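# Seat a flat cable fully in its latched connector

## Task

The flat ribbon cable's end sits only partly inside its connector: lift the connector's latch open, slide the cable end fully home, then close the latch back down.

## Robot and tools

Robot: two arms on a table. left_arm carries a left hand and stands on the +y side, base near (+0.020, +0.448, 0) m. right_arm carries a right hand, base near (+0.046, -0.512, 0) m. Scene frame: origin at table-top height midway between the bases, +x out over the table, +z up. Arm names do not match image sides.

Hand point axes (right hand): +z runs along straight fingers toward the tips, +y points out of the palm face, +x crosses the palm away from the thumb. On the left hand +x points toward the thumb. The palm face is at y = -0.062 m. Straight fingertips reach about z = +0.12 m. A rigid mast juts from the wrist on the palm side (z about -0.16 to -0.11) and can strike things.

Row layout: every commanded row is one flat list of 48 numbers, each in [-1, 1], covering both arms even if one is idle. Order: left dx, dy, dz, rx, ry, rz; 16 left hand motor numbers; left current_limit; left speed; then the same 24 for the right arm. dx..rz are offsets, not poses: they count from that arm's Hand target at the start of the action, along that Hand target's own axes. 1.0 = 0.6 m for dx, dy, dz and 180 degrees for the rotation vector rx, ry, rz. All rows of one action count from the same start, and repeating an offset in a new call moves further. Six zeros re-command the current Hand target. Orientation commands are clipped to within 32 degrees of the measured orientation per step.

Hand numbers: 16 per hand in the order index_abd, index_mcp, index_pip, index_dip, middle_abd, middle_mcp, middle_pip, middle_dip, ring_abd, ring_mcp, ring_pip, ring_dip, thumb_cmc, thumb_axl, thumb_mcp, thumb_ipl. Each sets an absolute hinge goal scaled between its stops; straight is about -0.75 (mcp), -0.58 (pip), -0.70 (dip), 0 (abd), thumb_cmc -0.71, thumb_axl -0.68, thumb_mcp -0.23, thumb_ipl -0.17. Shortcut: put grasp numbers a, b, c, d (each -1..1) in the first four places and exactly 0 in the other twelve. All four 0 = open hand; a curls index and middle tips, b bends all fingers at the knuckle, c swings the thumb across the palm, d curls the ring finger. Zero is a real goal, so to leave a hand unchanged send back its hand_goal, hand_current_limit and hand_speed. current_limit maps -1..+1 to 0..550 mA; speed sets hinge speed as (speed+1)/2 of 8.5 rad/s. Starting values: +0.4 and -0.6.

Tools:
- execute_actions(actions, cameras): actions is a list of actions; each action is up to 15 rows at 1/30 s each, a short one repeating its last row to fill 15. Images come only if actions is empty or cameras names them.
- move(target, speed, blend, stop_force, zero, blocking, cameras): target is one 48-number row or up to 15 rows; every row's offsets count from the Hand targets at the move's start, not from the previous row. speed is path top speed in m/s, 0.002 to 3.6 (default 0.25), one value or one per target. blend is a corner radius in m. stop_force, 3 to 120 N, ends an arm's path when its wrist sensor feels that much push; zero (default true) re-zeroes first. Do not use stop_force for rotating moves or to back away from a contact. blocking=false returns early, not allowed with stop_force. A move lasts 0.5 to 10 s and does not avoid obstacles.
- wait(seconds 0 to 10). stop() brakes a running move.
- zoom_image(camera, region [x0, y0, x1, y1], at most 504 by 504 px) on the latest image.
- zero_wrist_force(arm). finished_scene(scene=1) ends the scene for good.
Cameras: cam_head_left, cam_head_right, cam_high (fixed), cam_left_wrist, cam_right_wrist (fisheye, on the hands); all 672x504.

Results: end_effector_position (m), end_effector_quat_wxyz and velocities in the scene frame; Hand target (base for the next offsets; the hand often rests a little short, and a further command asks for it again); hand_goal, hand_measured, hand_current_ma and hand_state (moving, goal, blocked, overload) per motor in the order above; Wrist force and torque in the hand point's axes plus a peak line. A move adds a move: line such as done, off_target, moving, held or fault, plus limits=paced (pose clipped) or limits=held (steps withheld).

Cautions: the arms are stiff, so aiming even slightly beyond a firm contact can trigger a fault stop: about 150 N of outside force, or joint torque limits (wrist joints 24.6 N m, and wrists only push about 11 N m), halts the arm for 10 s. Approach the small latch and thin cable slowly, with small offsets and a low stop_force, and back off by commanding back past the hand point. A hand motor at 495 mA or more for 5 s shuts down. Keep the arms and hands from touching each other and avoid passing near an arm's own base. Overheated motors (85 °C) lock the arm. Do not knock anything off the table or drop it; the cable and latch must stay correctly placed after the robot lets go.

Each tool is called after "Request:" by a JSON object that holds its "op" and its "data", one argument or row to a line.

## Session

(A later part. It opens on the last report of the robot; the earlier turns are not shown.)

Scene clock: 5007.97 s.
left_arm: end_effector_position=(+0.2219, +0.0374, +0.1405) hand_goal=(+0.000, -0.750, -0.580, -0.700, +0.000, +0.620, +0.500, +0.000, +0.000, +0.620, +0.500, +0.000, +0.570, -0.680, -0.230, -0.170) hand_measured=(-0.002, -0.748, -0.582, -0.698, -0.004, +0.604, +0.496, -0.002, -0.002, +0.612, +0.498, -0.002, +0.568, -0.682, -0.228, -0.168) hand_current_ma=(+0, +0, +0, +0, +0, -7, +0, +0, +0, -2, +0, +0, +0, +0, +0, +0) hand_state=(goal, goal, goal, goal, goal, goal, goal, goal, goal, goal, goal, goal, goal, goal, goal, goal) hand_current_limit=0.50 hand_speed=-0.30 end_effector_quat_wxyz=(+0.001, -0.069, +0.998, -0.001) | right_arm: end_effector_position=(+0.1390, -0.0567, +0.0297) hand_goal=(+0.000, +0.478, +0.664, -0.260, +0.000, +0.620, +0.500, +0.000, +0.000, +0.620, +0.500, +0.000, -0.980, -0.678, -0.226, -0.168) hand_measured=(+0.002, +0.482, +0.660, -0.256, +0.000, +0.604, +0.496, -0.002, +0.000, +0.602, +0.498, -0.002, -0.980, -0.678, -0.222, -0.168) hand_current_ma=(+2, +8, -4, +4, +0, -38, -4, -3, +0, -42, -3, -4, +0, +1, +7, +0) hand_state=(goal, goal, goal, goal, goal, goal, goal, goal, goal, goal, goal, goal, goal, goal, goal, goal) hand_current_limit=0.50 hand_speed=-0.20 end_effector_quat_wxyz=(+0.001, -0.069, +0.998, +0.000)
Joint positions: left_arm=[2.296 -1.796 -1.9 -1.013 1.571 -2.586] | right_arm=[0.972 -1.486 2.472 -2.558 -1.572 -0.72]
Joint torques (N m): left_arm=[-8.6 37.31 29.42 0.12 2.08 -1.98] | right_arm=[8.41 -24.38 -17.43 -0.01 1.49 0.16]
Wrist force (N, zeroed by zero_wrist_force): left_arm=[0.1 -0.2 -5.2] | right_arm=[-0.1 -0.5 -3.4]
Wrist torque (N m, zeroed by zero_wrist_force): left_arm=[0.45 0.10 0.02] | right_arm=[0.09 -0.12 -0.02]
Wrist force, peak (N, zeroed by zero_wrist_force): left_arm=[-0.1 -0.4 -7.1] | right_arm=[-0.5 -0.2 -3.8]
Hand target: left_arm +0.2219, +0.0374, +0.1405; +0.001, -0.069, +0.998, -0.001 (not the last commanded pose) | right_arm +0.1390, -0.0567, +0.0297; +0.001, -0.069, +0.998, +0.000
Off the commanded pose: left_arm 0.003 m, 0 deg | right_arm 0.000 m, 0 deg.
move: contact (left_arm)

Request:
{"op": "move", "data": {
  "target": [
    [0,0,-0.0067,0,0,0, 0,-0.75,-0.58,-0.7,0,0.62,0.5,0.001,0,0.62,0.5,0.001,0.571,-0.68,-0.23,-0.17,0.5,-0.3, 0,0,0,0,0,0, 0,0.479,0.664,-0.26,0,0.62,0.5,0.001,0,0.62,0.5,0.001,-0.98,-0.678,-0.226,-0.168,0.5,-0.2],
    [0.0075,0,-0.0092,0,0,0, 0,-0.75,-0.58,-0.7,0,0.62,0.5,0.001,0,0.62,0.5,0.001,0.571,-0.68,-0.23,-0.17,0.5,-0.3, 0,0,0,0,0,0, 0,0.479,0.664,-0.26,0,0.62,0.5,0.001,0,0.62,0.5,0.001,-0.98,-0.678,-0.226,-0.168,0.5,-0.2],
    [0.0017,0,-0.0192,0,0,0, 0,-0.75,-0.58,-0.7,0,0.62,0.5,0.001,0,0.62,0.5,0.001,0.571,-0.68,-0.23,-0.17,0.5,-0.3, 0,0,0,0,0,0, 0,0.479,0.664,-0.26,0,0.62,0.5,0.001,0,0.62,0.5,0.001,-0.98,-0.678,-0.226,-0.168,0.5,-0.2],
    [-0.0083,0,-0.0267,0,0,0, 0,-0.75,-0.58,-0.7,0,0.62,0.5,0.001,0,0.62,0.5,0.001,0.571,-0.68,-0.23,-0.17,0.5,-0.3, 0,0,0,0,0,0, 0,0.479,0.664,-0.26,0,0.62,0.5,0.001,0,0.62,0.5,0.001,-0.98,-0.678,-0.226,-0.168,0.5,-0.2],
    [-0.02,0,-0.0308,0,0,0, 0,-0.75,-0.58,-0.7,0,0.62,0.5,0.001,0,0.62,0.5,0.001,0.571,-0.68,-0.23,-0.17,0.5,-0.3, 0,0,0,0,0,0, 0,0.479,0.664,-0.26,0,0.62,0.5,0.001,0,0.62,0.5,0.001,-0.98,-0.678,-0.226,-0.168,0.5,-0.2],
    [-0.03,0,-0.0317,0,0,0, 0,-0.75,-0.58,-0.7,0,0.62,0.5,0.001,0,0.62,0.5,0.001,0.571,-0.68,-0.23,-0.17,0.5,-0.3, 0,0,0,0,0,0, 0,0.479,0.664,-0.26,0,0.62,0.5,0.001,0,0.62,0.5,0.001,-0.98,-0.678,-0.226,-0.168,0.5,-0.2],
    [-0.0333,0,-0.1325,0,0,0, 0,-0.75,-0.58,-0.7,0,0.62,0.5,0.001,0,0.62,0.5,0.001,0.571,-0.68,-0.23,-0.17,0.5,-0.3, 0,0,0,0,0,0, 0,0.479,0.664,-0.26,0,0.62,0.5,0.001,0,0.62,0.5,0.001,-0.98,-0.678,-0.226,-0.168,0.5,-0.2],
    [0.024,0.2718,-0.1308,0,0,0, 0,-0.75,-0.58,-0.7,0,0.62,0.5,0.001,0,0.62,0.5,0.001,0.571,-0.68,-0.23,-0.17,0.5,-0.3, 0,0,0,0,0,0, 0,0.479,0.664,-0.26,0,0.62,0.5,0.001,0,0.62,0.5,0.001,-0.98,-0.678,-0.226,-0.168,0.5,-0.2],
    [0.0093,0.3758,-0.1325,0,0,0, 0,-0.75,-0.58,-0.7,0,0.62,0.5,0.001,0,0.62,0.5,0.001,0.571,-0.68,-0.23,-0.17,0.5,-0.3, 0,0,0,0,0,0, 0,0.479,0.664,-0.26,0,0.62,0.5,0.001,0,0.62,0.5,0.001,-0.98,-0.678,-0.226,-0.168,0.5,-0.2]
  ],
  "speed": [0.03,0.03,0.04,0.04,0.04,0.04,0.1,0.15,0.15],
  "blend": [0.001,0.002,0.003,0.003,0.003,0.004,0.01,0.02,0]
}}

Request:
{"op": "move", "data": {
  "target": [
    [0,0,0,0,0,0, 0,-0.75,-0.58,-0.7,0,0.62,0.5,0.001,0,0.62,0.5,0.001,0.571,-0.68,-0.23,-0.17,0.5,-0.3, 0,0,-0.2338,0,0,0, 0,0.479,0.664,-0.26,0,0.62,0.5,0.001,0,0.62,0.5,0.001,-0.98,-0.678,-0.226,-0.168,0.5,-0.2],
    [0,0,0,0,0,0, 0,-0.75,-0.58,-0.7,0,0.62,0.5,0.001,0,0.62,0.5,0.001,0.571,-0.68,-0.23,-0.17,0.5,-0.3, 0.0186,-0.2195,-0.2352,0,0,0, 0,0.479,0.664,-0.26,0,0.62,0.5,0.001,0,0.62,0.5,0.001,-0.98,-0.678,-0.226,-0.168,0.5,-0.2],
    [0,0,0,0,0,0, 0,-0.75,-0.58,-0.7,0,0.62,0.5,0.001,0,0.62,0.5,0.001,0.571,-0.68,-0.23,-0.17,0.5,-0.3, -0.1291,-0.2850,-0.3005,0,0,0, 0,0.479,0.664,-0.26,0,0.62,0.5,0.001,0,0.62,0.5,0.001,-0.98,-0.678,-0.226,-0.168,0.5,-0.2]
  ],
  "speed": [0.06,0.12,0.12],
  "blend": [0.01,0.02,0]
}}

Scene clock: 5144.53 s.
left_arm: end_effector_position=(+0.1850, +0.2600, +0.2194) hand_goal=(+0.000, -0.750, -0.580, -0.700, +0.000, +0.620, +0.500, +0.000, +0.000, +0.620, +0.500, +0.000, +0.570, -0.680, -0.230, -0.170) hand_measured=(+0.002, -0.748, -0.582, -0.698, -0.004, +0.604, +0.496, -0.002, -0.002, +0.612, +0.498, -0.002, +0.568, -0.682, -0.228, -0.168) hand_current_ma=(+0, +0, +0, +0, +0, -7, +0, +0, +0, -2, +0, +0, +0, +0, +0, +0) hand_state=(goal, goal, goal, goal, goal, goal, goal, goal, goal, goal, goal, goal, goal, goal, goal, goal) hand_current_limit=0.50 hand_speed=-0.30 end_effector_quat_wxyz=(+0.001, -0.069, +0.998, -0.001) | right_arm: end_effector_position=(+0.1390, -0.0567, +0.0297) hand_goal=(+0.000, +0.478, +0.664, -0.260, +0.000, +0.620, +0.500, +0.000, +0.000, +0.620, +0.500, +0.000, -0.980, -0.678, -0.226, -0.168) hand_measured=(+0.002, +0.482, +0.660, -0.256, +0.000, +0.604, +0.496, -0.002, +0.000, +0.602, +0.498, -0.002, -0.980, -0.678, -0.222, -0.168) hand_current_ma=(+2, +8, -4, +4, +0, -38, -4, -3, +0, -42, -3, -4, +0, +1, +7, +0) hand_state=(goal, goal, goal, goal, goal, goal, goal, goal, goal, goal, goal, goal, goal, goal, goal, goal) hand_current_limit=0.50 hand_speed=-0.20 end_effector_quat_wxyz=(+0.001, -0.069, +0.998, +0.000)
Joint positions: left_arm=[2.649 -1.154 -2.251 -1.305 1.57 -2.233] | right_arm=[0.972 -1.486 2.472 -2.558 -1.572 -0.72]
Joint torques (N m): left_arm=[9.31 14.44 12.76 0.33 -1.71 1.84] | right_arm=[7.82 -24.37 -17.98 -0.07 1.63 0.1]
Wrist force (N, zeroed by zero_wrist_force): left_arm=[0.3 -0.3 -0.2] | right_arm=[-0.4 -0.2 -3.7]
Wrist torque (N m, zeroed by zero_wrist_force): left_arm=[0.07 -0.04 -0.10] | right_arm=[0.15 -0.07 -0.04]
Wrist force, peak (N, zeroed by zero_wrist_force): left_arm=[0.0 -0.1 -5.6] | right_arm=[-0.6 -0.7 -3.8]
Hand target: left_arm +0.1850, +0.2601, +0.2195; +0.001, -0.069, +0.998, -0.001 | right_arm +0.1390, -0.0567, +0.0297; +0.001, -0.069, +0.998, +0.000
Off the commanded pose: left_arm 0.000 m, 0 deg | right_arm 0.000 m, 0 deg.
move: done; blend cut to 0.003 m at target 6

Scene clock: 5149.47 s.
left_arm: end_effector_position=(+0.1850, +0.2601, +0.2195) hand_goal=(+0.000, -0.750, -0.580, -0.700, +0.000, +0.620, +0.500, +0.000, +0.000, +0.620, +0.500, +0.000, +0.570, -0.680, -0.230, -0.170) hand_measured=(+0.002, -0.748, -0.582, -0.698, -0.004, +0.604, +0.496, -0.002, -0.002, +0.612, +0.498, -0.002, +0.568, -0.682, -0.228, -0.168) hand_current_ma=(+0, +0, +0, +0, +0, -7, +0, +0, +0, -2, +0, +0, +0, +0, +0, +0) hand_state=(goal, goal, goal, goal, goal, goal, goal, goal, goal, goal, goal, goal, goal, goal, goal, goal) hand_current_limit=0.50 hand_speed=-0.30 end_effector_quat_wxyz=(+0.001, -0.069, +0.998, -0.001) | right_arm: end_effector_position=(+0.2389, -0.2155, +0.2099) hand_goal=(+0.000, +0.478, +0.664, -0.260, +0.000, +0.620, +0.500, +0.000, +0.000, +0.620, +0.500, +0.000, -0.980, -0.678, -0.226, -0.168) hand_measured=(+0.002, +0.472, +0.660, -0.256, +0.000, +0.604, +0.496, -0.002, +0.000, +0.602, +0.498, -0.002, -0.980, -0.678, -0.222, -0.168) hand_current_ma=(+2, -8, -4, +4, +0, -38, -4, -3, +0, -42, -3, -4, +0, +1, +7, +0) hand_state=(goal, goal, goal, goal, goal, goal, goal, goal, goal, goal, goal, goal, goal, goal, goal, goal) hand_current_limit=0.50 hand_speed=-0.20 end_effector_quat_wxyz=(+0.001, -0.069, +0.998, +0.000)
Joint positions: left_arm=[2.649 -1.153 -2.251 -1.305 1.57 -2.233] | right_arm=[0.334 -2.178 2.364 -1.758 -1.57 -1.358]
Joint torques (N m): left_arm=[8 14.76 10.67 0.38 -1.48 1.72] | right_arm=[-9.43 16.11 -31.32 -0.3 2.29 -2.14]
Wrist force (N, zeroed by zero_wrist_force): left_arm=[0.3 -0.2 0.0] | right_arm=[0.0 -0.9 0.4]
Wrist torque (N m, zeroed by zero_wrist_force): left_arm=[0.07 -0.04 -0.10] | right_arm=[-0.18 -0.02 0.16]
Wrist force, peak (N, zeroed by zero_wrist_force): left_arm=[0.6 -0.2 0.0] | right_arm=[-0.5 -0.3 -3.6]
Hand target: left_arm +0.1850, +0.2601, +0.2195; +0.001, -0.069, +0.998, -0.001 | right_arm +0.2390, -0.2156, +0.2100; +0.001, -0.069, +0.998, +0.000
Off the commanded pose: left_arm 0.000 m, 0 deg | right_arm 0.000 m, 0 deg.
move: done

Request:
{"op": "move", "data": {
  "target": [0,0,0,0,0,0, 0,-0.75,-0.58,-0.7,0,0.62,0.5,0.001,0,0.62,0.5,0.001,0.571,-0.68,-0.23,-0.17,0.5,-0.3, 0,0,0,0,0,-0.5, 0,0.62,0.5,0.001,0,0.62,0.5,0.001,0,0.62,0.5,0.001,-0.71,-0.68,0.674,-0.17,0.5,-0.2],
  "speed": 0.25
}}

Request:
{"op": "move", "data": {
  "target": [0,0,0,0,0,0, 0,-0.75,-0.58,-0.7,0,0.62,0.5,0.001,0,0.62,0.5,0.001,0.571,-0.68,-0.23,-0.17,0.5,-0.3, 0,0,0,0.25,0,0, 0,0.62,0.5,0.001,0,0.62,0.5,0.001,0,0.62,0.5,0.001,-0.71,-0.68,0.674,-0.17,0.5,-0.2],
  "speed": 0.2,
  "cameras": ["cam_high", "cam_right_wrist"]
}}

Scene clock: 5157.83 s.
left_arm: end_effector_position=(+0.1850, +0.2601, +0.2195) hand_goal=(+0.000, -0.750, -0.580, -0.700, +0.000, +0.620, +0.500, +0.000, +0.000, +0.620, +0.500, +0.000, +0.570, -0.680, -0.230, -0.170) hand_measured=(+0.002, -0.748, -0.582, -0.698, -0.004, +0.604, +0.496, -0.002, -0.002, +0.612, +0.498, -0.002, +0.568, -0.682, -0.228, -0.168) hand_current_ma=(+0, +0, +0, +0, +0, -7, +0, +0, +0, -2, +0, +0, +0, +0, +0, +0) hand_state=(goal, goal, goal, goal, goal, goal, goal, goal, goal, goal, goal, goal, goal, goal, goal, goal) hand_current_limit=0.50 hand_speed=-0.30 end_effector_quat_wxyz=(+0.001, -0.069, +0.998, -0.001) | right_arm: end_effector_position=(+0.2390, -0.2156, +0.2100) hand_goal=(+0.000, +0.620, +0.500, +0.000, +0.000, +0.620, +0.500, +0.000, +0.000, +0.620, +0.500, +0.000, -0.710, -0.680, +0.674, -0.170) hand_measured=(+0.002, +0.602, +0.502, -0.002, +0.000, +0.604, +0.496, -0.002, +0.000, +0.602, +0.498, -0.002, -0.712, -0.678, +0.660, -0.168) hand_current_ma=(+2, -39, +3, -3, +0, -38, -4, -3, +0, -42, -3, -4, -3, +3, -38, +4) hand_state=(goal, goal, goal, goal, goal, goal, goal, goal, goal, goal, goal, goal, goal, goal, goal, goal) hand_current_limit=0.50 hand_speed=-0.20 end_effector_quat_wxyz=(-0.001, +0.754, -0.657, +0.000)
Joint positions: left_arm=[2.649 -1.153 -2.251 -1.305 1.57 -2.233] | right_arm=[0.437 -1.784 2.144 -1.933 -1.571 -2.826]
Joint torques (N m): left_arm=[9.15 15.47 12 0.69 -1.62 1.73] | right_arm=[11.21 -0.16 -28.75 -5.55 2.19 -1.92]
Wrist force (N, zeroed by zero_wrist_force): left_arm=[0.4 -0.1 -0.2] | right_arm=[-0.3 -0.8 0.1]
Wrist torque (N m, zeroed by zero_wrist_force): left_arm=[0.09 -0.07 -0.09] | right_arm=[-0.08 0.01 0.07]
Wrist force, peak (N, zeroed by zero_wrist_force): left_arm=[0.5 -0.4 -0.2] | right_arm=[-0.1 -1.3 0.5]
Hand target: left_arm +0.1850, +0.2601, +0.2195; +0.001, -0.069, +0.998, -0.001 | right_arm +0.2390, -0.2156, +0.2100; -0.001, +0.754, -0.657, +0.000
Off the commanded pose: left_arm 0.000 m, 0 deg | right_arm 0.000 m, 0 deg.
move: done

Scene clock: 5160.53 s.
left_arm: end_effector_position=(+0.1850, +0.2601, +0.2195) hand_goal=(+0.000, -0.750, -0.580, -0.700, +0.000, +0.620, +0.500, +0.000, +0.000, +0.620, +0.500, +0.000, +0.570, -0.680, -0.230, -0.170) hand_measured=(+0.002, -0.748, -0.582, -0.698, -0.004, +0.604, +0.496, -0.002, -0.002, +0.612, +0.498, -0.002, +0.568, -0.682, -0.228, -0.168) hand_current_ma=(+0, +0, +0, +0, +0, -7, +0, +0, +0, -2, +0, +0, +0, +0, +0, +0) hand_state=(goal, goal, goal, goal, goal, goal, goal, goal, goal, goal, goal, goal, goal, goal, goal, goal) hand_current_limit=0.50 hand_speed=-0.30 end_effector_quat_wxyz=(+0.001, -0.069, +0.998, -0.001) | right_arm: end_effector_position=(+0.2390, -0.2156, +0.2100) hand_goal=(+0.000, +0.620, +0.500, +0.000, +0.000, +0.620, +0.500, +0.000, +0.000, +0.620, +0.500, +0.000, -0.710, -0.680, +0.674, -0.170) hand_measured=(+0.002, +0.604, +0.500, -0.002, +0.000, +0.604, +0.496, -0.002, +0.000, +0.602, +0.498, -0.002, -0.712, -0.678, +0.660, -0.168) hand_current_ma=(+2, -37, +1, -3, +0, -38, -4, -3, +0, -42, -3, -4, -2, +3, -38, +4) hand_state=(goal, goal, goal, goal, goal, goal, goal, goal, goal, goal, goal, goal, goal, goal, goal, goal) hand_current_limit=0.50 hand_speed=-0.20 end_effector_quat_wxyz=(-0.289, +0.697, -0.607, +0.251)
Joint positions: left_arm=[2.649 -1.153 -2.251 -1.305 1.57 -2.233] | right_arm=[0.7 -2.02 2.489 -2.739 -1.967 -2.71]
Joint torques (N m): left_arm=[8.88 14.39 11.61 0.53 -1.38 1.78] | right_arm=[10.96 10.94 -13.94 -6.16 -1.82 1.97]
Wrist force (N, zeroed by zero_wrist_force): left_arm=[0.4 -0.3 -0.1] | right_arm=[0.4 -3.2 0.5]
Wrist torque (N m, zeroed by zero_wrist_force): left_arm=[0.06 -0.06 -0.09] | right_arm=[-0.30 0.02 0.18]
Wrist force, peak (N, zeroed by zero_wrist_force): left_arm=[0.5 -0.3 -0.1] | right_arm=[0.6 -3.5 0.4]
Hand target: left_arm +0.1850, +0.2601, +0.2195; +0.001, -0.069, +0.998, -0.001 | right_arm +0.2390, -0.2156, +0.2100; -0.289, +0.697, -0.607, +0.252
Off the commanded pose: left_arm 0.000 m, 0 deg | right_arm 0.000 m, 0 deg.
move: done
camera_calibration:
cam_right_wrist: T_world_to_cam=[[-0.528392, 0.720266, -0.449465, 0.412251], [-0.229157, 0.388762, 0.892385, -0.101976], [0.81749, 0.574527, -0.040365, 0.0607785], [0, 0, 0, 1]] pos_world=[0.144776, -0.292205, 0.278748]
Images, in order (width x height): cam_high 672x504, cam_right_wrist 672x504.

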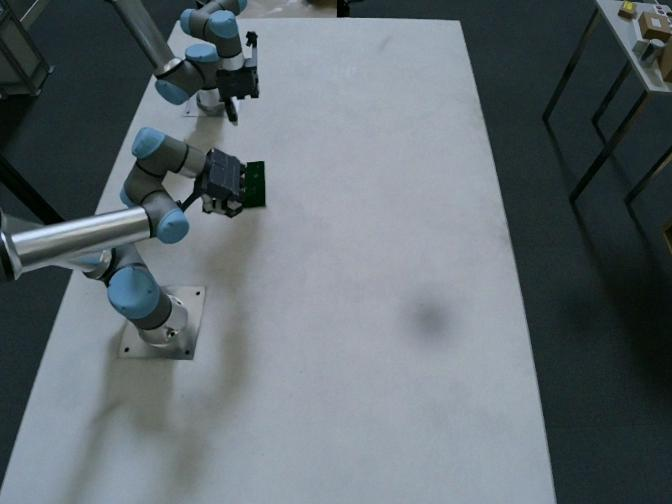

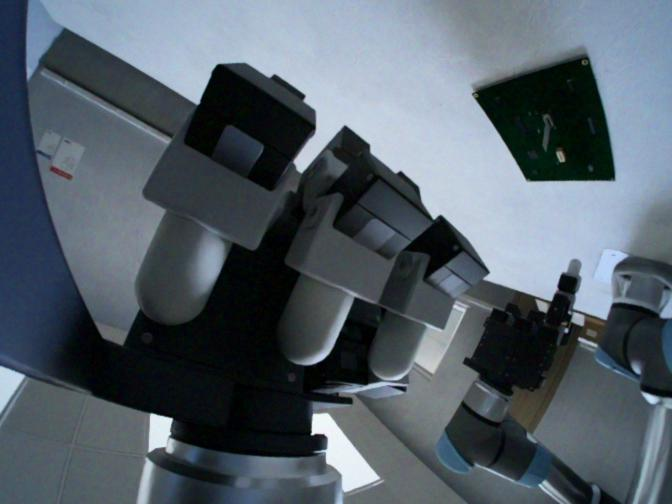

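Request:
{"op": "move", "data": {
  "target": [0,0,0,0,0,0, 0,-0.75,-0.58,-0.7,0,0.62,0.5,0.001,0,0.62,0.5,0.001,0.571,-0.68,-0.23,-0.17,0.5,-0.3, -0.3545,0.0073,0.2048,0,0,0, 0,0.62,0.5,0.001,0,0.62,0.5,0.001,0,0.62,0.5,0.001,-0.71,-0.68,0.674,-0.17,0.5,-0.2],
  "speed": 0.12,
  "cameras": ["cam_right_wrist"]
}}

Scene clock: 5168.73 s.
left_arm: end_effector_position=(+0.1850, +0.2601, +0.2195) hand_goal=(+0.000, -0.750, -0.580, -0.700, +0.000, +0.620, +0.500, +0.000, +0.000, +0.620, +0.500, +0.000, +0.570, -0.680, -0.230, -0.170) hand_measured=(+0.002, -0.748, -0.582, -0.698, -0.004, +0.604, +0.496, -0.002, -0.002, +0.612, +0.498, -0.002, +0.568, -0.682, -0.228, -0.168) hand_current_ma=(+0, +0, +0, +0, +0, -7, +0, +0, +0, -2, +0, +0, +0, +0, +0, +0) hand_state=(goal, goal, goal, goal, goal, goal, goal, goal, goal, goal, goal, goal, goal, goal, goal, goal) hand_current_limit=0.50 hand_speed=-0.30 end_effector_quat_wxyz=(+0.001, -0.069, +0.998, -0.001) | right_arm: end_effector_position=(+0.2928, +0.0066, +0.1203) hand_goal=(+0.000, +0.620, +0.500, +0.000, +0.000, +0.620, +0.500, +0.000, +0.000, +0.620, +0.500, +0.000, -0.710, -0.680, +0.674, -0.170) hand_measured=(+0.002, +0.604, +0.500, -0.002, +0.000, +0.604, +0.496, -0.002, +0.000, +0.602, +0.498, -0.002, -0.712, -0.678, +0.660, -0.168) hand_current_ma=(+2, -36, +1, -3, +0, -38, -4, -3, +0, -42, -3, -4, -2, +3, -38, +4) hand_state=(goal, goal, goal, goal, goal, goal, goal, goal, goal, goal, goal, goal, goal, goal, goal, goal) hand_current_limit=0.50 hand_speed=-0.20 end_effector_quat_wxyz=(-0.289, +0.697, -0.607, +0.252)
Joint positions: left_arm=[2.649 -1.153 -2.251 -1.305 1.57 -2.233] | right_arm=[0.987 -1.266 2.06 -2.942 -2.14 -2.449]
Joint torques (N m): left_arm=[8.82 15.11 11.96 0.61 -1.48 1.45] | right_arm=[11.5 -18.45 -23.06 -0.33 -2.16 1.98]
Wrist force (N, zeroed by zero_wrist_force): left_arm=[0.3 -0.2 -0.1] | right_arm=[0.5 -3.7 1.0]
Wrist torque (N m, zeroed by zero_wrist_force): left_arm=[0.07 -0.05 -0.10] | right_arm=[-0.40 0.04 0.14]
Wrist force, peak (N, zeroed by zero_wrist_force): left_arm=[0.6 -0.3 -0.3] | right_arm=[0.6 -3.8 1.0]
Hand target: left_arm +0.1850, +0.2601, +0.2195; +0.001, -0.069, +0.998, -0.001 | right_arm +0.2928, +0.0067, +0.1203; -0.289, +0.697, -0.607, +0.252
Off the commanded pose: left_arm 0.000 m, 0 deg | right_arm 0.000 m, 0 deg.
move: done
camera_calibration:
cam_right_wrist: T_world_to_cam=[[-0.528289, 0.720265, -0.449587, 0.240268], [-0.229374, 0.388754, 0.892333, -0.0959533], [0.817495, 0.574533, -0.0401649, -0.11444], [0, 0, 0, 1]] pos_world=[0.198476, -0.0700048, 0.189047]
Images, in order (width x height): cam_right_wrist 672x504.

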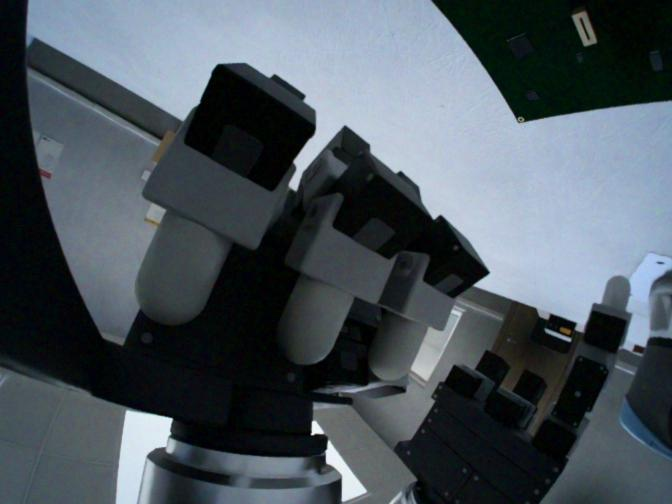

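Request:
{"op": "move", "data": {
  "target": [
    [0,0,0,0,0,0, 0,-0.75,-0.58,-0.7,0,0.62,0.5,0.001,0,0.62,0.5,0.001,0.571,-0.68,-0.23,-0.17,0.5,-0.3, 0.0272,0.0146,-0.0146,0,0,0, 0,0.62,0.5,0.001,0,0.62,0.5,0.001,0,0.62,0.5,0.001,-0.71,-0.68,0.674,-0.17,0.5,-0.2],
    [0,0,0,0,0,0, 0,-0.75,-0.58,-0.7,0,0.62,0.5,0.001,0,0.62,0.5,0.001,0.571,-0.68,-0.23,-0.17,0.5,-0.3, 0.0272,0.1289,0.0997,0,0,0, 0,0.62,0.5,0.001,0,0.62,0.5,0.001,0,0.62,0.5,0.001,-0.71,-0.68,0.674,-0.17,0.5,-0.2]
  ],
  "speed": 0.06,
  "stop_force": 6,
  "cameras": ["cam_right_wrist"]
}}

Request:
{"op": "zoom_image", "data": {
  "camera": "cam_right_wrist",
  "region": [440, 0, 600, 120]
}}

Scene clock: 5184.93 s.
left_arm: end_effector_position=(+0.1850, +0.2601, +0.2195) hand_goal=(+0.000, -0.750, -0.580, -0.700, +0.000, +0.620, +0.500, +0.000, +0.000, +0.620, +0.500, +0.000, +0.570, -0.680, -0.230, -0.170) hand_measured=(+0.002, -0.748, -0.582, -0.698, -0.004, +0.604, +0.496, -0.002, -0.002, +0.612, +0.498, -0.002, +0.568, -0.682, -0.228, -0.168) hand_current_ma=(+0, +0, +0, +0, +0, -7, +0, +0, +0, -2, +0, +0, +0, +0, +0, +0) hand_state=(goal, goal, goal, goal, goal, goal, goal, goal, goal, goal, goal, goal, goal, goal, goal, goal) hand_current_limit=0.50 hand_speed=-0.30 end_effector_quat_wxyz=(+0.001, -0.069, +0.998, -0.001) | right_arm: end_effector_position=(+0.2830, -0.0111, +0.0232) hand_goal=(+0.000, +0.620, +0.500, +0.000, +0.000, +0.620, +0.500, +0.000, +0.000, +0.620, +0.500, +0.000, -0.710, -0.680, +0.674, -0.170) hand_measured=(+0.002, +0.604, +0.500, -0.002, +0.000, +0.604, +0.496, -0.002, +0.000, +0.602, +0.498, -0.002, -0.712, -0.678, +0.660, -0.168) hand_current_ma=(+2, -34, +1, -3, +0, -37, -4, -3, +0, -41, -3, -4, -2, +3, -38, +4) hand_state=(goal, goal, goal, goal, goal, goal, goal, goal, goal, goal, goal, goal, goal, goal, goal, goal) hand_current_limit=0.50 hand_speed=-0.20 end_effector_quat_wxyz=(-0.289, +0.697, -0.607, +0.252)
Joint positions: left_arm=[2.649 -1.153 -2.251 -1.305 1.57 -2.233] | right_arm=[0.985 -1.083 2.169 -3.235 -2.139 -2.452]
Joint torques (N m): left_arm=[8.15 14.64 11.61 0.47 -1.53 1.22] | right_arm=[-9.26 -19.38 -5.32 -6.07 1.55 -2.12]
Wrist force (N, zeroed by zero_wrist_force): left_arm=[0.4 -0.2 0.0] | right_arm=[0.4 -3.6 0.7]
Wrist torque (N m, zeroed by zero_wrist_force): left_arm=[0.06 -0.05 -0.09] | right_arm=[-0.38 0.03 0.34]
Wrist force, peak (N, zeroed by zero_wrist_force): left_arm=[0.4 -0.4 -0.3] | right_arm=[0.1 -4.0 1.3]
Hand target: left_arm +0.1850, +0.2601, +0.2195; +0.001, -0.069, +0.998, -0.001 | right_arm +0.2830, -0.0111, +0.0232; -0.289, +0.697, -0.607, +0.252
Off the commanded pose: left_arm 0.000 m, 0 deg | right_arm 0.000 m, 0 deg.
move: done
camera_calibration:
cam_right_wrist: T_world_to_cam=[[-0.528273, 0.720237, -0.449651, 0.20423], [-0.229412, 0.388806, 0.892301, -0.00474913], [0.817495, 0.574534, -0.0401647, -0.100155], [0, 0, 0, 1]] pos_world=[0.188676, -0.0877048, 0.0920473]
Images, in order (width x height): cam_right_wrist 672x504.

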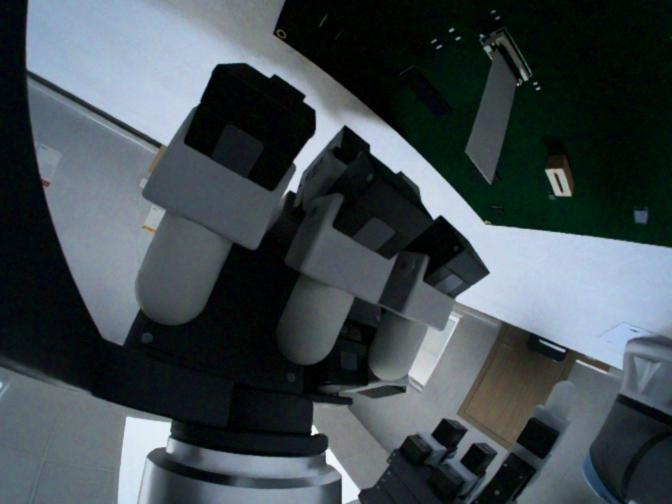

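Scaled by 3.150 from the camera's 672x504 image, which has a finer 960x720 frame.

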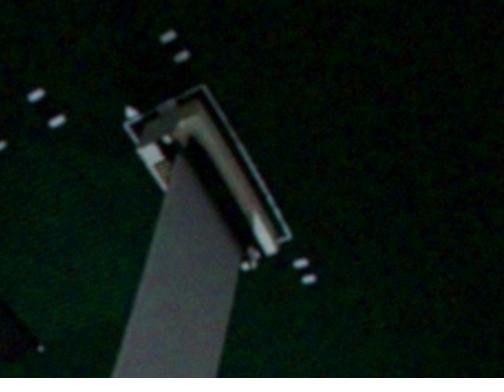

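Excellent, much closer view. Zoom further.

Request:
{"op": "zoom_image", "data": {
  "camera": "cam_right_wrist",
  "region": [475, 20, 540, 90]
}}

Request:
{"op": "zoom_image", "data": {
  "camera": "cam_right_wrist",
  "region": [480, 28, 508, 60]
}}

Request:
{"op": "zoom_image", "data": {
  "camera": "cam_right_wrist",
  "region": [504, 50, 534, 86]
}}

Scaled by 7.200 from the camera's 672x504 image, which has a finer 960x720 frame.

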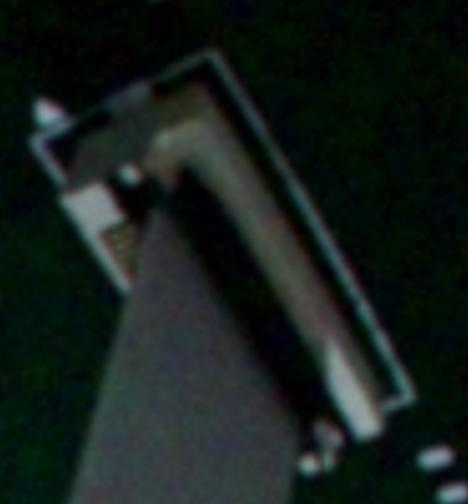

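Scaled by 15.750 from the camera's 672x504 image, which has a finer 960x720 frame.

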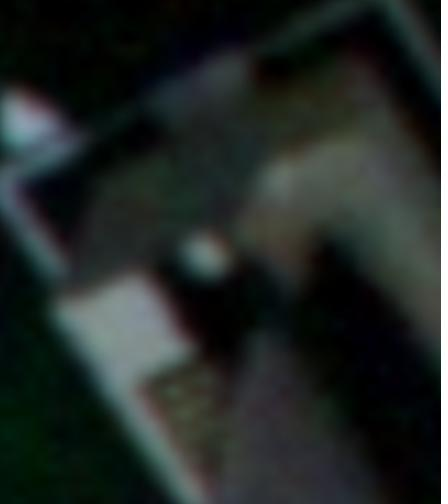

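Scaled by 14.000 from the camera's 672x504 image, which has a finer 960x720 frame.

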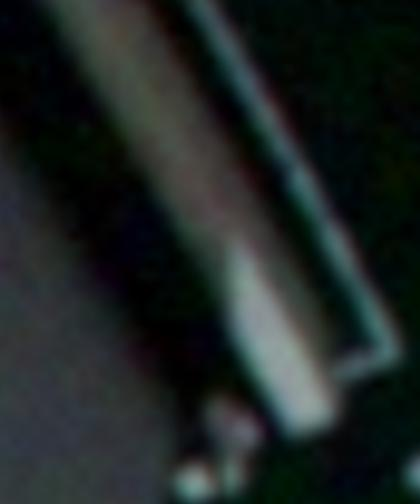

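Request:
{"op": "zoom_image", "data": {
  "camera": "cam_right_wrist",
  "region": [496, 40, 528, 72]
}}

Request:
{"op": "zoom_image", "data": {
  "camera": "cam_right_wrist",
  "region": [478, 22, 534, 90]
}}

Scaled by 15.750 from the camera's 672x504 image, which has a finer 960x720 frame.

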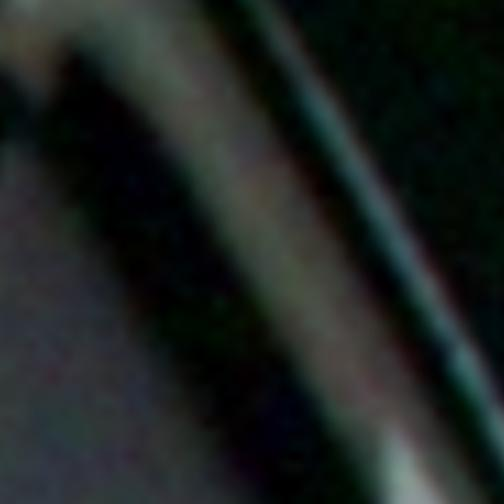

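Scaled by 7.412 from the camera's 672x504 image, which has a finer 960x720 frame.

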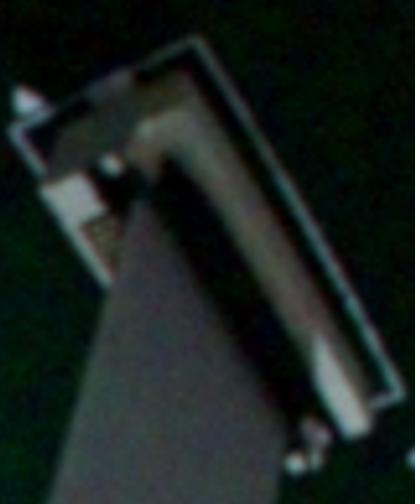

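Request:
{"op": "move", "data": {
  "target": [
    [0,0,0,0,0,0, 0,-0.75,-0.58,-0.7,0,0.62,0.5,0.001,0,0.62,0.5,0.001,0.571,-0.68,-0.23,-0.17,0.5,-0.3, 0,-0.0943,-0.0943,0,0,0, 0,0.62,0.5,0.001,0,0.62,0.5,0.001,0,0.62,0.5,0.001,-0.71,-0.68,0.674,-0.17,0.5,-0.2],
    [0,0,0,0,0,0, 0,-0.75,-0.58,-0.7,0,0.62,0.5,0.001,0,0.62,0.5,0.001,0.571,-0.68,-0.23,-0.17,0.5,-0.3, 0,-0.0943,-0.0943,0.1083,0,0, 0,0.62,0.5,0.001,0,0.62,0.5,0.001,0,0.62,0.5,0.001,-0.71,-0.68,0.674,-0.17,0.5,-0.2]
  ],
  "speed": 0.1
}}

Request:
{"op": "move", "data": {
  "target": [
    [0,0,0,0,0,0, 0,-0.75,-0.58,-0.7,0,0.62,0.5,0.001,0,0.62,0.5,0.001,0.571,-0.68,-0.23,-0.17,0.5,-0.3, -0.0185,-0.0206,0.0432,0,0,0, 0,0.62,0.5,0.001,0,0.62,0.5,0.001,0,0.62,0.5,0.001,-0.71,-0.68,0.674,-0.17,0.5,-0.2],
    [0,0,0,0,0,0, 0,-0.75,-0.58,-0.7,0,0.62,0.5,0.001,0,0.62,0.5,0.001,0.571,-0.68,-0.23,-0.17,0.5,-0.3, -0.0185,0.0924,0.0970,0,0,0, 0,0.62,0.5,0.001,0,0.62,0.5,0.001,0,0.62,0.5,0.001,-0.71,-0.68,0.674,-0.17,0.5,-0.2]
  ],
  "speed": 0.05,
  "stop_force": 6,
  "cameras": ["cam_right_wrist"]
}}

Request:
{"op": "zoom_image", "data": {
  "camera": "cam_right_wrist",
  "region": [440, 20, 640, 170]
}}

Scene clock: 5303.30 s.
left_arm: end_effector_position=(+0.1850, +0.2601, +0.2195) hand_goal=(+0.000, -0.750, -0.580, -0.700, +0.000, +0.620, +0.500, +0.000, +0.000, +0.620, +0.500, +0.000, +0.570, -0.680, -0.230, -0.170) hand_measured=(+0.002, -0.748, -0.582, -0.698, -0.004, +0.604, +0.496, -0.002, -0.002, +0.612, +0.498, -0.002, +0.568, -0.682, -0.228, -0.168) hand_current_ma=(+0, +0, +0, +0, +0, -7, +0, +0, +0, -2, +0, +0, +0, +0, +0, +0) hand_state=(goal, goal, goal, goal, goal, goal, goal, goal, goal, goal, goal, goal, goal, goal, goal, goal) hand_current_limit=0.50 hand_speed=-0.30 end_effector_quat_wxyz=(+0.001, -0.069, +0.998, -0.001) | right_arm: end_effector_position=(+0.2828, -0.0111, +0.1033) hand_goal=(+0.000, +0.620, +0.500, +0.000, +0.000, +0.620, +0.500, +0.000, +0.000, +0.620, +0.500, +0.000, -0.710, -0.680, +0.674, -0.170) hand_measured=(+0.002, +0.606, +0.500, -0.002, +0.000, +0.606, +0.496, -0.002, +0.000, +0.604, +0.498, -0.002, -0.712, -0.678, +0.660, -0.168) hand_current_ma=(+2, -28, +0, -3, +0, -33, -4, -3, +0, -36, -3, -4, -2, +3, -38, +4) hand_state=(goal, goal, goal, goal, goal, goal, goal, goal, goal, goal, goal, goal, goal, goal, goal, goal) hand_current_limit=0.50 hand_speed=-0.20 end_effector_quat_wxyz=(-0.403, +0.637, -0.555, +0.351) end_effector_velocity=(+0.000, +0.000, +0.000) end_effector_angular_velocity=(+0.002, -0.002, +0.001)
Joint positions: left_arm=[2.649 -1.153 -2.251 -1.305 1.57 -2.233] | right_arm=[1.105 -1.122 2.185 -3.495 -2.421 -2.568]
Joint velocities: left_arm=[within noise] | right_arm=[0.001 0.001 0 -0.005 0 -0.001]
Joint torques (N m): left_arm=[8.8 16.12 11.77 0.56 -1.63 1.28] | right_arm=[10.67 -18.57 -5.37 -5.59 -2.03 -2.24]
Wrist force (N, zeroed by zero_wrist_force): left_arm=[0.3 -0.1 0.0] | right_arm=[1.3 -4.2 2.2]
Wrist torque (N m, zeroed by zero_wrist_force): left_arm=[0.08 -0.04 -0.10] | right_arm=[-0.63 -0.03 0.47]
Wrist force, peak (N, zeroed by zero_wrist_force): left_arm=[0.5 -0.2 -0.3] | right_arm=[1.1 -4.5 2.1]
Hand target: left_arm +0.1850, +0.2601, +0.2195; +0.001, -0.069, +0.998, -0.001 | right_arm +0.2828, -0.0111, +0.1033; -0.403, +0.637, -0.555, +0.351
Off the commanded pose: left_arm 0.000 m, 0 deg | right_arm 0.000 m, 0 deg.
move: done

Scene clock: 5306.57 s.
left_arm: end_effector_position=(+0.1850, +0.2601, +0.2195) hand_goal=(+0.000, -0.750, -0.580, -0.700, +0.000, +0.620, +0.500, +0.000, +0.000, +0.620, +0.500, +0.000, +0.570, -0.680, -0.230, -0.170) hand_measured=(+0.002, -0.748, -0.582, -0.698, -0.004, +0.604, +0.496, -0.002, -0.002, +0.612, +0.498, -0.002, +0.568, -0.682, -0.228, -0.168) hand_current_ma=(+0, +0, +0, +0, +0, -7, +0, +0, +0, -2, +0, +0, +0, +0, +0, +0) hand_state=(goal, goal, goal, goal, goal, goal, goal, goal, goal, goal, goal, goal, goal, goal, goal, goal) hand_current_limit=0.50 hand_speed=-0.30 end_effector_quat_wxyz=(+0.001, -0.069, +0.998, -0.001) | right_arm: end_effector_position=(+0.3098, +0.0039, +0.0282) hand_goal=(+0.000, +0.620, +0.500, +0.000, +0.000, +0.620, +0.500, +0.000, +0.000, +0.620, +0.500, +0.000, -0.710, -0.680, +0.674, -0.170) hand_measured=(+0.002, +0.608, +0.500, -0.002, +0.000, +0.606, +0.496, -0.002, +0.000, +0.604, +0.498, -0.002, -0.712, -0.678, +0.660, -0.168) hand_current_ma=(+2, -27, +0, -3, +0, -32, -4, -3, +0, -35, -3, -4, -2, +3, -38, +4) hand_state=(goal, goal, goal, goal, goal, goal, goal, goal, goal, goal, goal, goal, goal, goal, goal, goal) hand_current_limit=0.50 hand_speed=-0.20 end_effector_quat_wxyz=(-0.403, +0.637, -0.555, +0.351)
Joint positions: left_arm=[2.649 -1.153 -2.251 -1.305 1.57 -2.233] | right_arm=[1.067 -0.898 2.123 -3.685 -2.392 -2.605]
Joint torques (N m): left_arm=[7.8 16.5 10.79 0.73 -1.5 1.36] | right_arm=[-7.92 -23.57 -15.91 -5.69 1.38 -2.1]
Wrist force (N, zeroed by zero_wrist_force): left_arm=[0.3 -0.3 -0.1] | right_arm=[0.4 -4.3 1.6]
Wrist torque (N m, zeroed by zero_wrist_force): left_arm=[0.05 -0.05 -0.10] | right_arm=[-0.58 0.13 0.39]
Wrist force, peak (N, zeroed by zero_wrist_force): left_arm=[0.5 -0.3 -0.4] | right_arm=[0.9 -4.7 2.0]
Hand target: left_arm +0.1850, +0.2601, +0.2195; +0.001, -0.069, +0.998, -0.001 | right_arm +0.3098, +0.0039, +0.0282; -0.403, +0.637, -0.555, +0.351
Off the commanded pose: left_arm 0.000 m, 0 deg | right_arm 0.000 m, 0 deg.
move: done
camera_calibration:
cam_right_wrist: T_world_to_cam=[[-0.35541, 0.744383, -0.565312, 0.15943], [-0.51436, 0.349238, 0.783241, 0.0827113], [0.78046, 0.569145, 0.258758, -0.127428], [0, 0, 0, 1]] pos_world=[0.198659, -0.0750376, 0.0583176]
Images, in order (width x height): cam_right_wrist 672x504.

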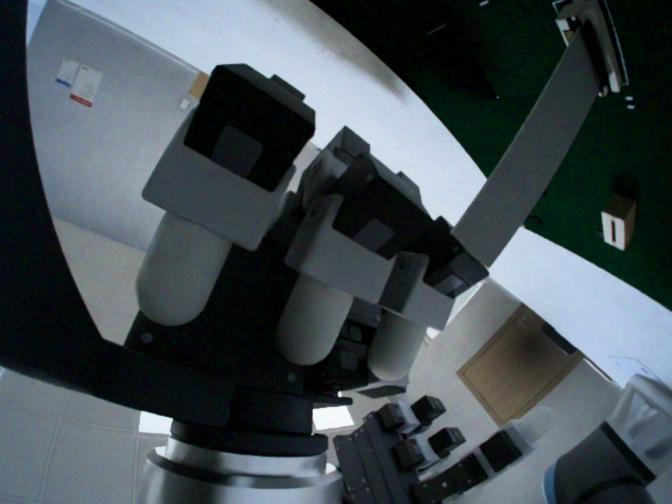

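Scaled by 2.520 from the camera's 672x504 image, which has a finer 960x720 frame.

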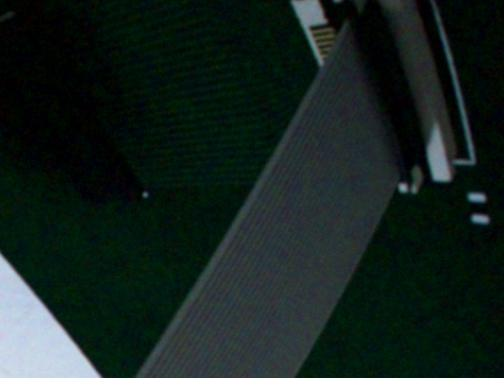

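Request:
{"op": "zoom_image", "data": {
  "camera": "cam_right_wrist",
  "region": [550, 0, 630, 100]
}}

Scaled by 5.040 from the camera's 672x504 image, which has a finer 960x720 frame.

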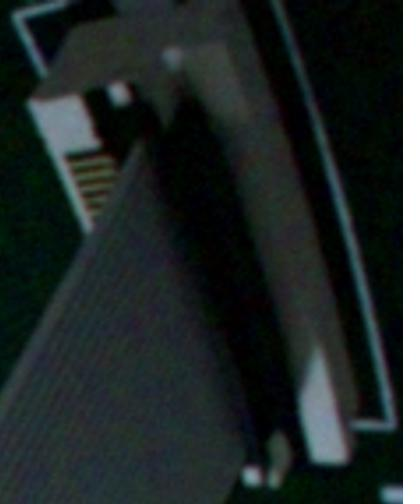

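Request:
{"op": "move", "data": {
  "target": [0,0,0,0,0,0, 0,-0.75,-0.58,-0.7,0,0.62,0.5,0.001,0,0.62,0.5,0.001,0.571,-0.68,-0.23,-0.17,0.5,-0.3, 0,0.0185,-0.0468,0,0,0,0,0.62,0.5,0.001,0,0.62,0.5,0.001,0,0.62,0.5,0.001,-0.71,-0.68,0.674,-0.17,0.5,-0.2],
  "speed": 0.06,
  "cameras": ["cam_right_wrist"]
}}

Request:
{"op": "zoom_image", "data": {
  "camera": "cam_right_wrist",
  "region": [440, 20, 520, 100]
}}

Scene clock: 5441.50 s.
left_arm: end_effector_position=(+0.1850, +0.2601, +0.2195) hand_goal=(+0.000, -0.750, -0.580, -0.700, +0.000, +0.620, +0.500, +0.000, +0.000, +0.620, +0.500, +0.000, +0.570, -0.680, -0.230, -0.170) hand_measured=(+0.002, -0.748, -0.582, -0.698, -0.004, +0.604, +0.496, -0.002, -0.002, +0.612, +0.498, -0.002, +0.568, -0.682, -0.228, -0.168) hand_current_ma=(+0, +0, +0, +0, +0, -7, +0, +0, +0, -2, +0, +0, +0, +0, +0, +0) hand_state=(goal, goal, goal, goal, goal, goal, goal, goal, goal, goal, goal, goal, goal, goal, goal, goal) hand_current_limit=0.50 hand_speed=-0.30 end_effector_quat_wxyz=(+0.001, -0.069, +0.998, -0.001) | right_arm: end_effector_position=(+0.2801, -0.0002, +0.0302) hand_goal=(+0.000, +0.620, +0.500, +0.000, +0.000, +0.620, +0.500, +0.000, +0.000, +0.620, +0.500, +0.000, -0.710, -0.680, +0.674, -0.170) hand_measured=(+0.002, +0.608, +0.500, -0.002, +0.000, +0.606, +0.496, -0.002, +0.000, +0.604, +0.498, -0.002, -0.712, -0.678, +0.660, -0.168) hand_current_ma=(+2, -27, +0, -3, +0, -31, -4, -3, +0, -35, -3, -4, -2, +3, -38, +4) hand_state=(goal, goal, goal, goal, goal, goal, goal, goal, goal, goal, goal, goal, goal, goal, goal, goal) hand_current_limit=0.50 hand_speed=-0.20 end_effector_quat_wxyz=(-0.403, +0.637, -0.555, +0.351)
Joint positions: left_arm=[2.649 -1.153 -2.251 -1.305 1.57 -2.233] | right_arm=[1.121 -0.922 2.16 -3.658 -2.434 -2.553]
Joint torques (N m): left_arm=[8.65 15.05 11.83 0.4 -1.58 1.27] | right_arm=[11.85 -50.13 -1.47 0 -2.25 2.08]
Wrist force (N, zeroed by zero_wrist_force): left_arm=[0.5 -0.2 -0.2] | right_arm=[0.6 -3.9 2.0]
Wrist torque (N m, zeroed by zero_wrist_force): left_arm=[0.08 -0.07 -0.08] | right_arm=[-0.55 0.10 0.19]
Wrist force, peak (N, zeroed by zero_wrist_force): left_arm=[0.3 -0.3 -0.4] | right_arm=[0.4 -4.6 1.9]
Hand target: left_arm +0.1850, +0.2601, +0.2195; +0.001, -0.069, +0.998, -0.001 | right_arm +0.2800, -0.0003, +0.0302; -0.403, +0.637, -0.555, +0.351
Off the commanded pose: left_arm 0.000 m, 0 deg | right_arm 0.000 m, 0 deg.
move: done
camera_calibration:
cam_right_wrist: T_world_to_cam=[[-0.355487, 0.744355, -0.565301, 0.153159], [-0.514373, 0.34919, 0.783254, 0.0672709], [0.780416, 0.569212, 0.258744, -0.102523], [0, 0, 0, 1]] pos_world=[0.169059, -0.0791376, 0.0604176]
Images, in order (width x height): cam_right_wrist 672x504.

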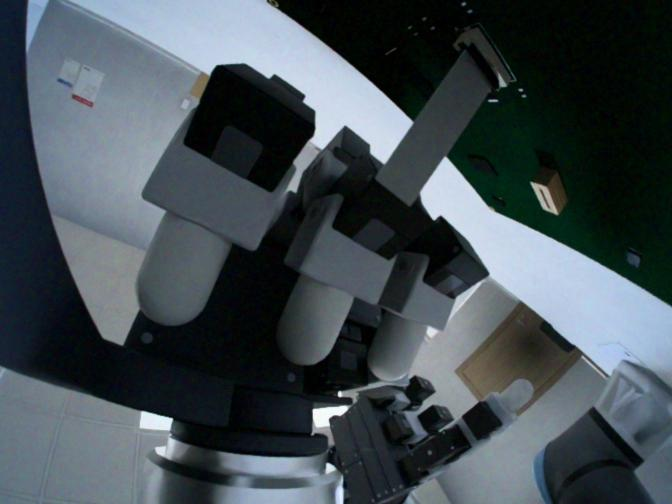

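Scaled by 6.300 from the camera's 672x504 image, which has a finer 960x720 frame.

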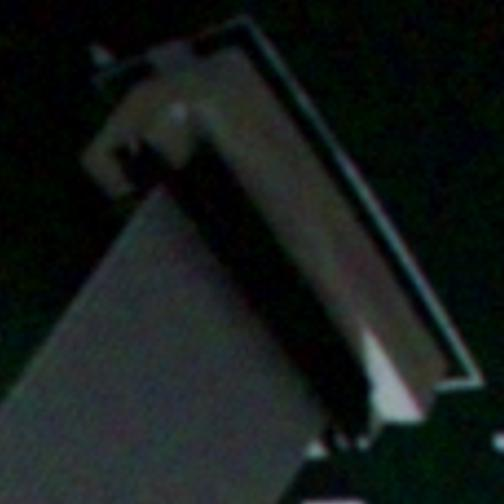

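Request:
{"op": "zoom_image", "data": {
  "camera": "cam_right_wrist",
  "region": [486, 64, 516, 94]
}}

Request:
{"op": "zoom_image", "data": {
  "camera": "cam_right_wrist",
  "region": [450, 26, 490, 66]
}}

Scaled by 16.800 from the camera's 672x504 image, which has a finer 960x720 frame.

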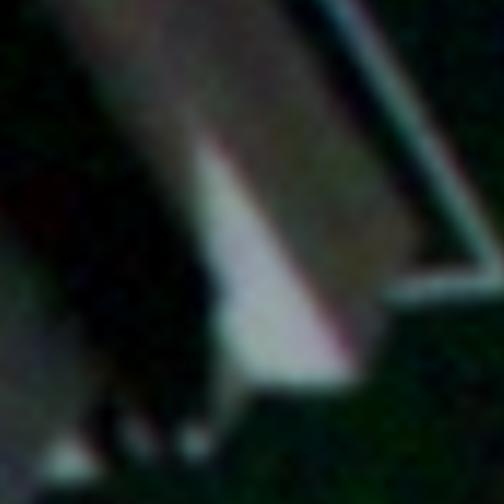

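Scaled by 12.600 from the camera's 672x504 image, which has a finer 960x720 frame.

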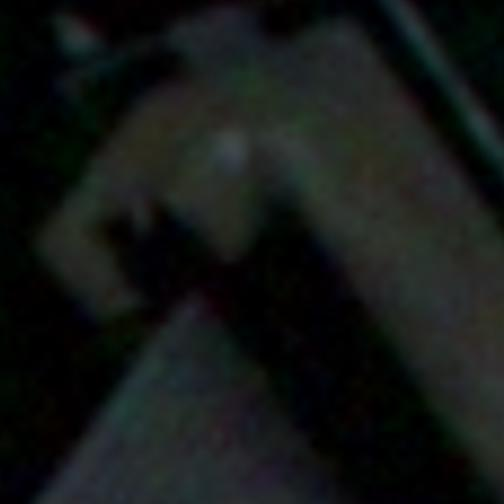

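Request:
{"op": "move", "data": {
  "target": [
    [0,0,0,0,0,0, 0,-0.75,-0.58,-0.7,0,0.62,0.5,0.001,0,0.62,0.5,0.001,0.571,-0.68,-0.23,-0.17,0.5,-0.3, 0,-0.2107,-0.1003,0,0,0,0,0.62,0.5,0.001,0,0.62,0.5,0.001,0,0.62,0.5,0.001,-0.71,-0.68,0.674,-0.17,0.5,-0.2],
    [0,0,0,0,0,0, 0,-0.75,-0.58,-0.7,0,0.62,0.5,0.001,0,0.62,0.5,0.001,0.571,-0.68,-0.23,-0.17,0.5,-0.3, 0.3457,-0.2201,-0.235,0,0,0,0,0.62,0.5,0.001,0,0.62,0.5,0.001,0,0.62,0.5,0.001,-0.71,-0.68,0.674,-0.17,0.5,-0.2],
    [0,0,0,0,0,0, 0,-0.75,-0.58,-0.7,0,0.62,0.5,0.001,0,0.62,0.5,0.001,0.571,-0.68,-0.23,-0.17,0.5,-0.3, 0.3457,-0.2201,-0.235,-0.3583,0,0,0,0.62,0.5,0.001,0,0.62,0.5,0.001,0,0.62,0.5,0.001,-0.71,-0.68,0.674,-0.17,0.5,-0.2]
  ],
  "speed": 0.25,
  "blend": 0.02
}}

Scene clock: 5489.77 s.
left_arm: end_effector_position=(+0.1850, +0.2601, +0.2195) hand_goal=(+0.000, -0.750, -0.580, -0.700, +0.000, +0.620, +0.500, +0.000, +0.000, +0.620, +0.500, +0.000, +0.570, -0.680, -0.230, -0.170) hand_measured=(+0.002, -0.748, -0.582, -0.698, -0.004, +0.604, +0.496, -0.002, -0.002, +0.612, +0.498, -0.002, +0.568, -0.682, -0.228, -0.168) hand_current_ma=(+0, +0, +0, +0, +0, -7, +0, +0, +0, -2, +0, +0, +0, +0, +0, +0) hand_state=(goal, goal, goal, goal, goal, goal, goal, goal, goal, goal, goal, goal, goal, goal, goal, goal) hand_current_limit=0.50 hand_speed=-0.30 end_effector_quat_wxyz=(+0.001, -0.069, +0.998, -0.001) | right_arm: end_effector_position=(+0.2385, -0.2156, +0.2099) hand_goal=(+0.000, +0.620, +0.500, +0.000, +0.000, +0.620, +0.500, +0.000, +0.000, +0.620, +0.500, +0.000, -0.710, -0.680, +0.674, -0.170) hand_measured=(+0.002, +0.608, +0.500, -0.002, +0.000, +0.606, +0.496, -0.002, +0.000, +0.604, +0.498, -0.002, -0.712, -0.678, +0.660, -0.168) hand_current_ma=(+2, -26, +0, -3, +0, -30, -4, -3, +0, -34, -3, -4, -2, +3, -38, +3) hand_state=(goal, goal, goal, goal, goal, goal, goal, goal, goal, goal, goal, goal, goal, goal, goal, goal) hand_current_limit=0.50 hand_speed=-0.20 end_effector_quat_wxyz=(-0.001, +0.754, -0.657, +0.000)
Joint positions: left_arm=[2.649 -1.153 -2.251 -1.305 1.57 -2.233] | right_arm=[0.438 -1.785 2.145 -1.934 -1.571 -2.825]
Joint torques (N m): left_arm=[8.83 15.53 11.43 0.55 -1.38 0.96] | right_arm=[-9.97 1.61 -29.06 0.28 2.26 -2.05]
Wrist force (N, zeroed by zero_wrist_force): left_arm=[0.2 -0.2 -0.2] | right_arm=[-0.3 -0.6 0.1]
Wrist torque (N m, zeroed by zero_wrist_force): left_arm=[0.08 -0.04 -0.10] | right_arm=[-0.06 0.01 0.08]
Wrist force, peak (N, zeroed by zero_wrist_force): left_arm=[0.5 -0.3 -0.2] | right_arm=[0.5 -5.3 2.1]
Hand target: left_arm +0.1850, +0.2601, +0.2195; +0.001, -0.069, +0.998, -0.001 | right_arm +0.2385, -0.2156, +0.2099; -0.001, +0.754, -0.657, +0.000
Off the commanded pose: left_arm 0.000 m, 0 deg | right_arm 0.000 m, 0 deg.
move: done

Request:
{"op": "move", "data": {
  "target": [
    [0,0,0,0,0,0, 0,0.62,0.5,0.001,0,0.62,0.5,0.001,0,0.62,0.5,0.001,-0.71,-0.68,0.674,-0.17,0.5,-0.2, 0.1608,-0.1303,-0.0667,0,0,0,0,0.62,0.5,0.001,0,0.62,0.5,0.001,0,0.62,0.5,0.001,-0.71,-0.68,0.674,-0.17,0.5,-0.2],
    [0,0,0,0,0,-0.5, 0,0.62,0.5,0.001,0,0.62,0.5,0.001,0,0.62,0.5,0.001,-0.71,-0.68,0.674,-0.17,0.5,-0.2, 0.1608,-0.1303,-0.0667,0,0,0.5,0,0.62,0.5,0.001,0,0.62,0.5,0.001,0,0.62,0.5,0.001,-0.71,-0.68,0.674,-0.17,0.5,-0.2]
  ],
  "speed": 0.4,
  "cameras": ["cam_head_left"]
}}

Request:
{"op": "zoom_image", "data": {
  "camera": "cam_head_left",
  "region": [300, 300, 420, 390]
}}

Scene clock: 5503.73 s.
left_arm: end_effector_position=(+0.1850, +0.2601, +0.2195) hand_goal=(+0.000, +0.620, +0.500, +0.000, +0.000, +0.620, +0.500, +0.000, +0.000, +0.620, +0.500, +0.000, -0.710, -0.680, +0.674, -0.170) hand_measured=(+0.002, +0.602, +0.496, -0.002, -0.004, +0.604, +0.496, -0.002, -0.002, +0.612, +0.498, -0.002, -0.704, -0.678, +0.658, -0.168) hand_current_ma=(+0, -8, +0, +0, +0, -7, +0, +0, +0, -2, +0, +0, +1, +0, -10, +0) hand_state=(goal, goal, goal, goal, goal, goal, goal, goal, goal, goal, goal, goal, goal, goal, goal, goal) hand_current_limit=0.50 hand_speed=-0.20 end_effector_quat_wxyz=(+0.000, +0.754, -0.657, +0.002) | right_arm: end_effector_position=(+0.3292, -0.3004, +0.2500) hand_goal=(+0.000, +0.620, +0.500, +0.000, +0.000, +0.620, +0.500, +0.000, +0.000, +0.620, +0.500, +0.000, -0.710, -0.680, +0.674, -0.170) hand_measured=(+0.002, +0.608, +0.500, -0.002, +0.000, +0.606, +0.496, -0.002, +0.000, +0.604, +0.498, -0.002, -0.712, -0.678, +0.660, -0.168) hand_current_ma=(+2, -26, +0, -3, +0, -30, -4, -3, +0, -34, -3, -4, -2, +3, -38, +3) hand_state=(goal, goal, goal, goal, goal, goal, goal, goal, goal, goal, goal, goal, goal, goal, goal, goal) hand_current_limit=0.50 hand_speed=-0.20 end_effector_quat_wxyz=(+0.001, -0.069, +0.998, +0.000)
Joint positions: left_arm=[3.093 -1.003 -2.323 -1.384 1.569 -3.359] | right_arm=[-0.052 -2.119 2.236 -1.69 -1.57 -1.745]
Joint torques (N m): left_arm=[9.45 10.9 11.93 0.37 1.8 -2.45] | right_arm=[11 -15.11 -16.59 -0.24 -1.21 1.67]
Wrist force (N, zeroed by zero_wrist_force): left_arm=[0.2 -0.1 -0.1] | right_arm=[0.2 -1.0 0.1]
Wrist torque (N m, zeroed by zero_wrist_force): left_arm=[0.07 -0.05 0.02] | right_arm=[-0.14 -0.09 -0.03]
Wrist force, peak (N, zeroed by zero_wrist_force): left_arm=[0.8 -0.3 -0.1] | right_arm=[1.0 -2.0 -0.4]
Hand target: left_arm +0.1850, +0.2601, +0.2195; +0.000, +0.754, -0.656, +0.002 | right_arm +0.3292, -0.3004, +0.2500; +0.001, -0.069, +0.998, +0.000
Off the commanded pose: left_arm 0.000 m, 0 deg | right_arm 0.000 m, 0 deg.
move: done
Images, in order (width x height): cam_head_left 672x504.

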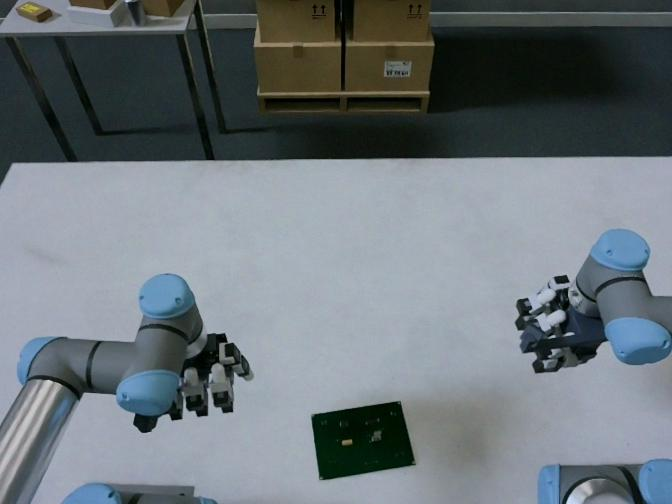

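Scaled by 4.200 from the camera's 672x504 image, which has a finer 960x720 frame.

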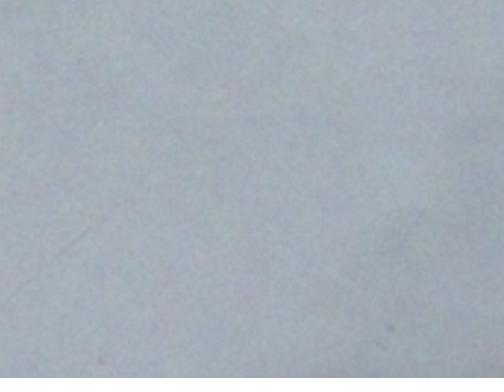

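Request:
{"op": "zoom_image", "data": {
  "camera": "cam_head_left",
  "region": [360, 420, 396, 450]
}}

Request:
{"op": "zoom_image", "data": {
  "camera": "cam_head_left",
  "region": [300, 395, 420, 485]
}}

Scaled by 14.000 from the camera's 672x504 image, which has a finer 960x720 frame.

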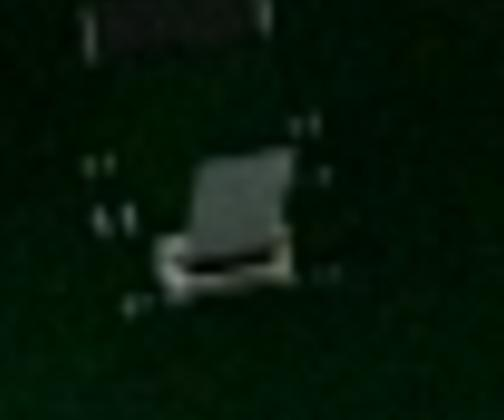

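Scaled by 4.200 from the camera's 672x504 image, which has a finer 960x720 frame.

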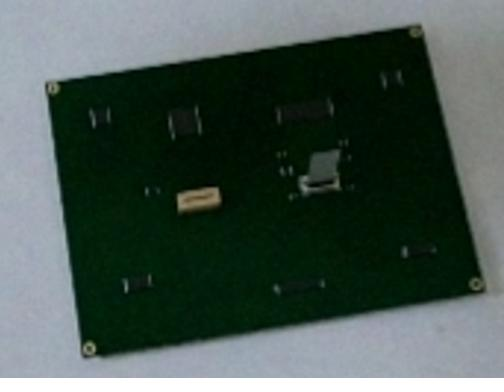

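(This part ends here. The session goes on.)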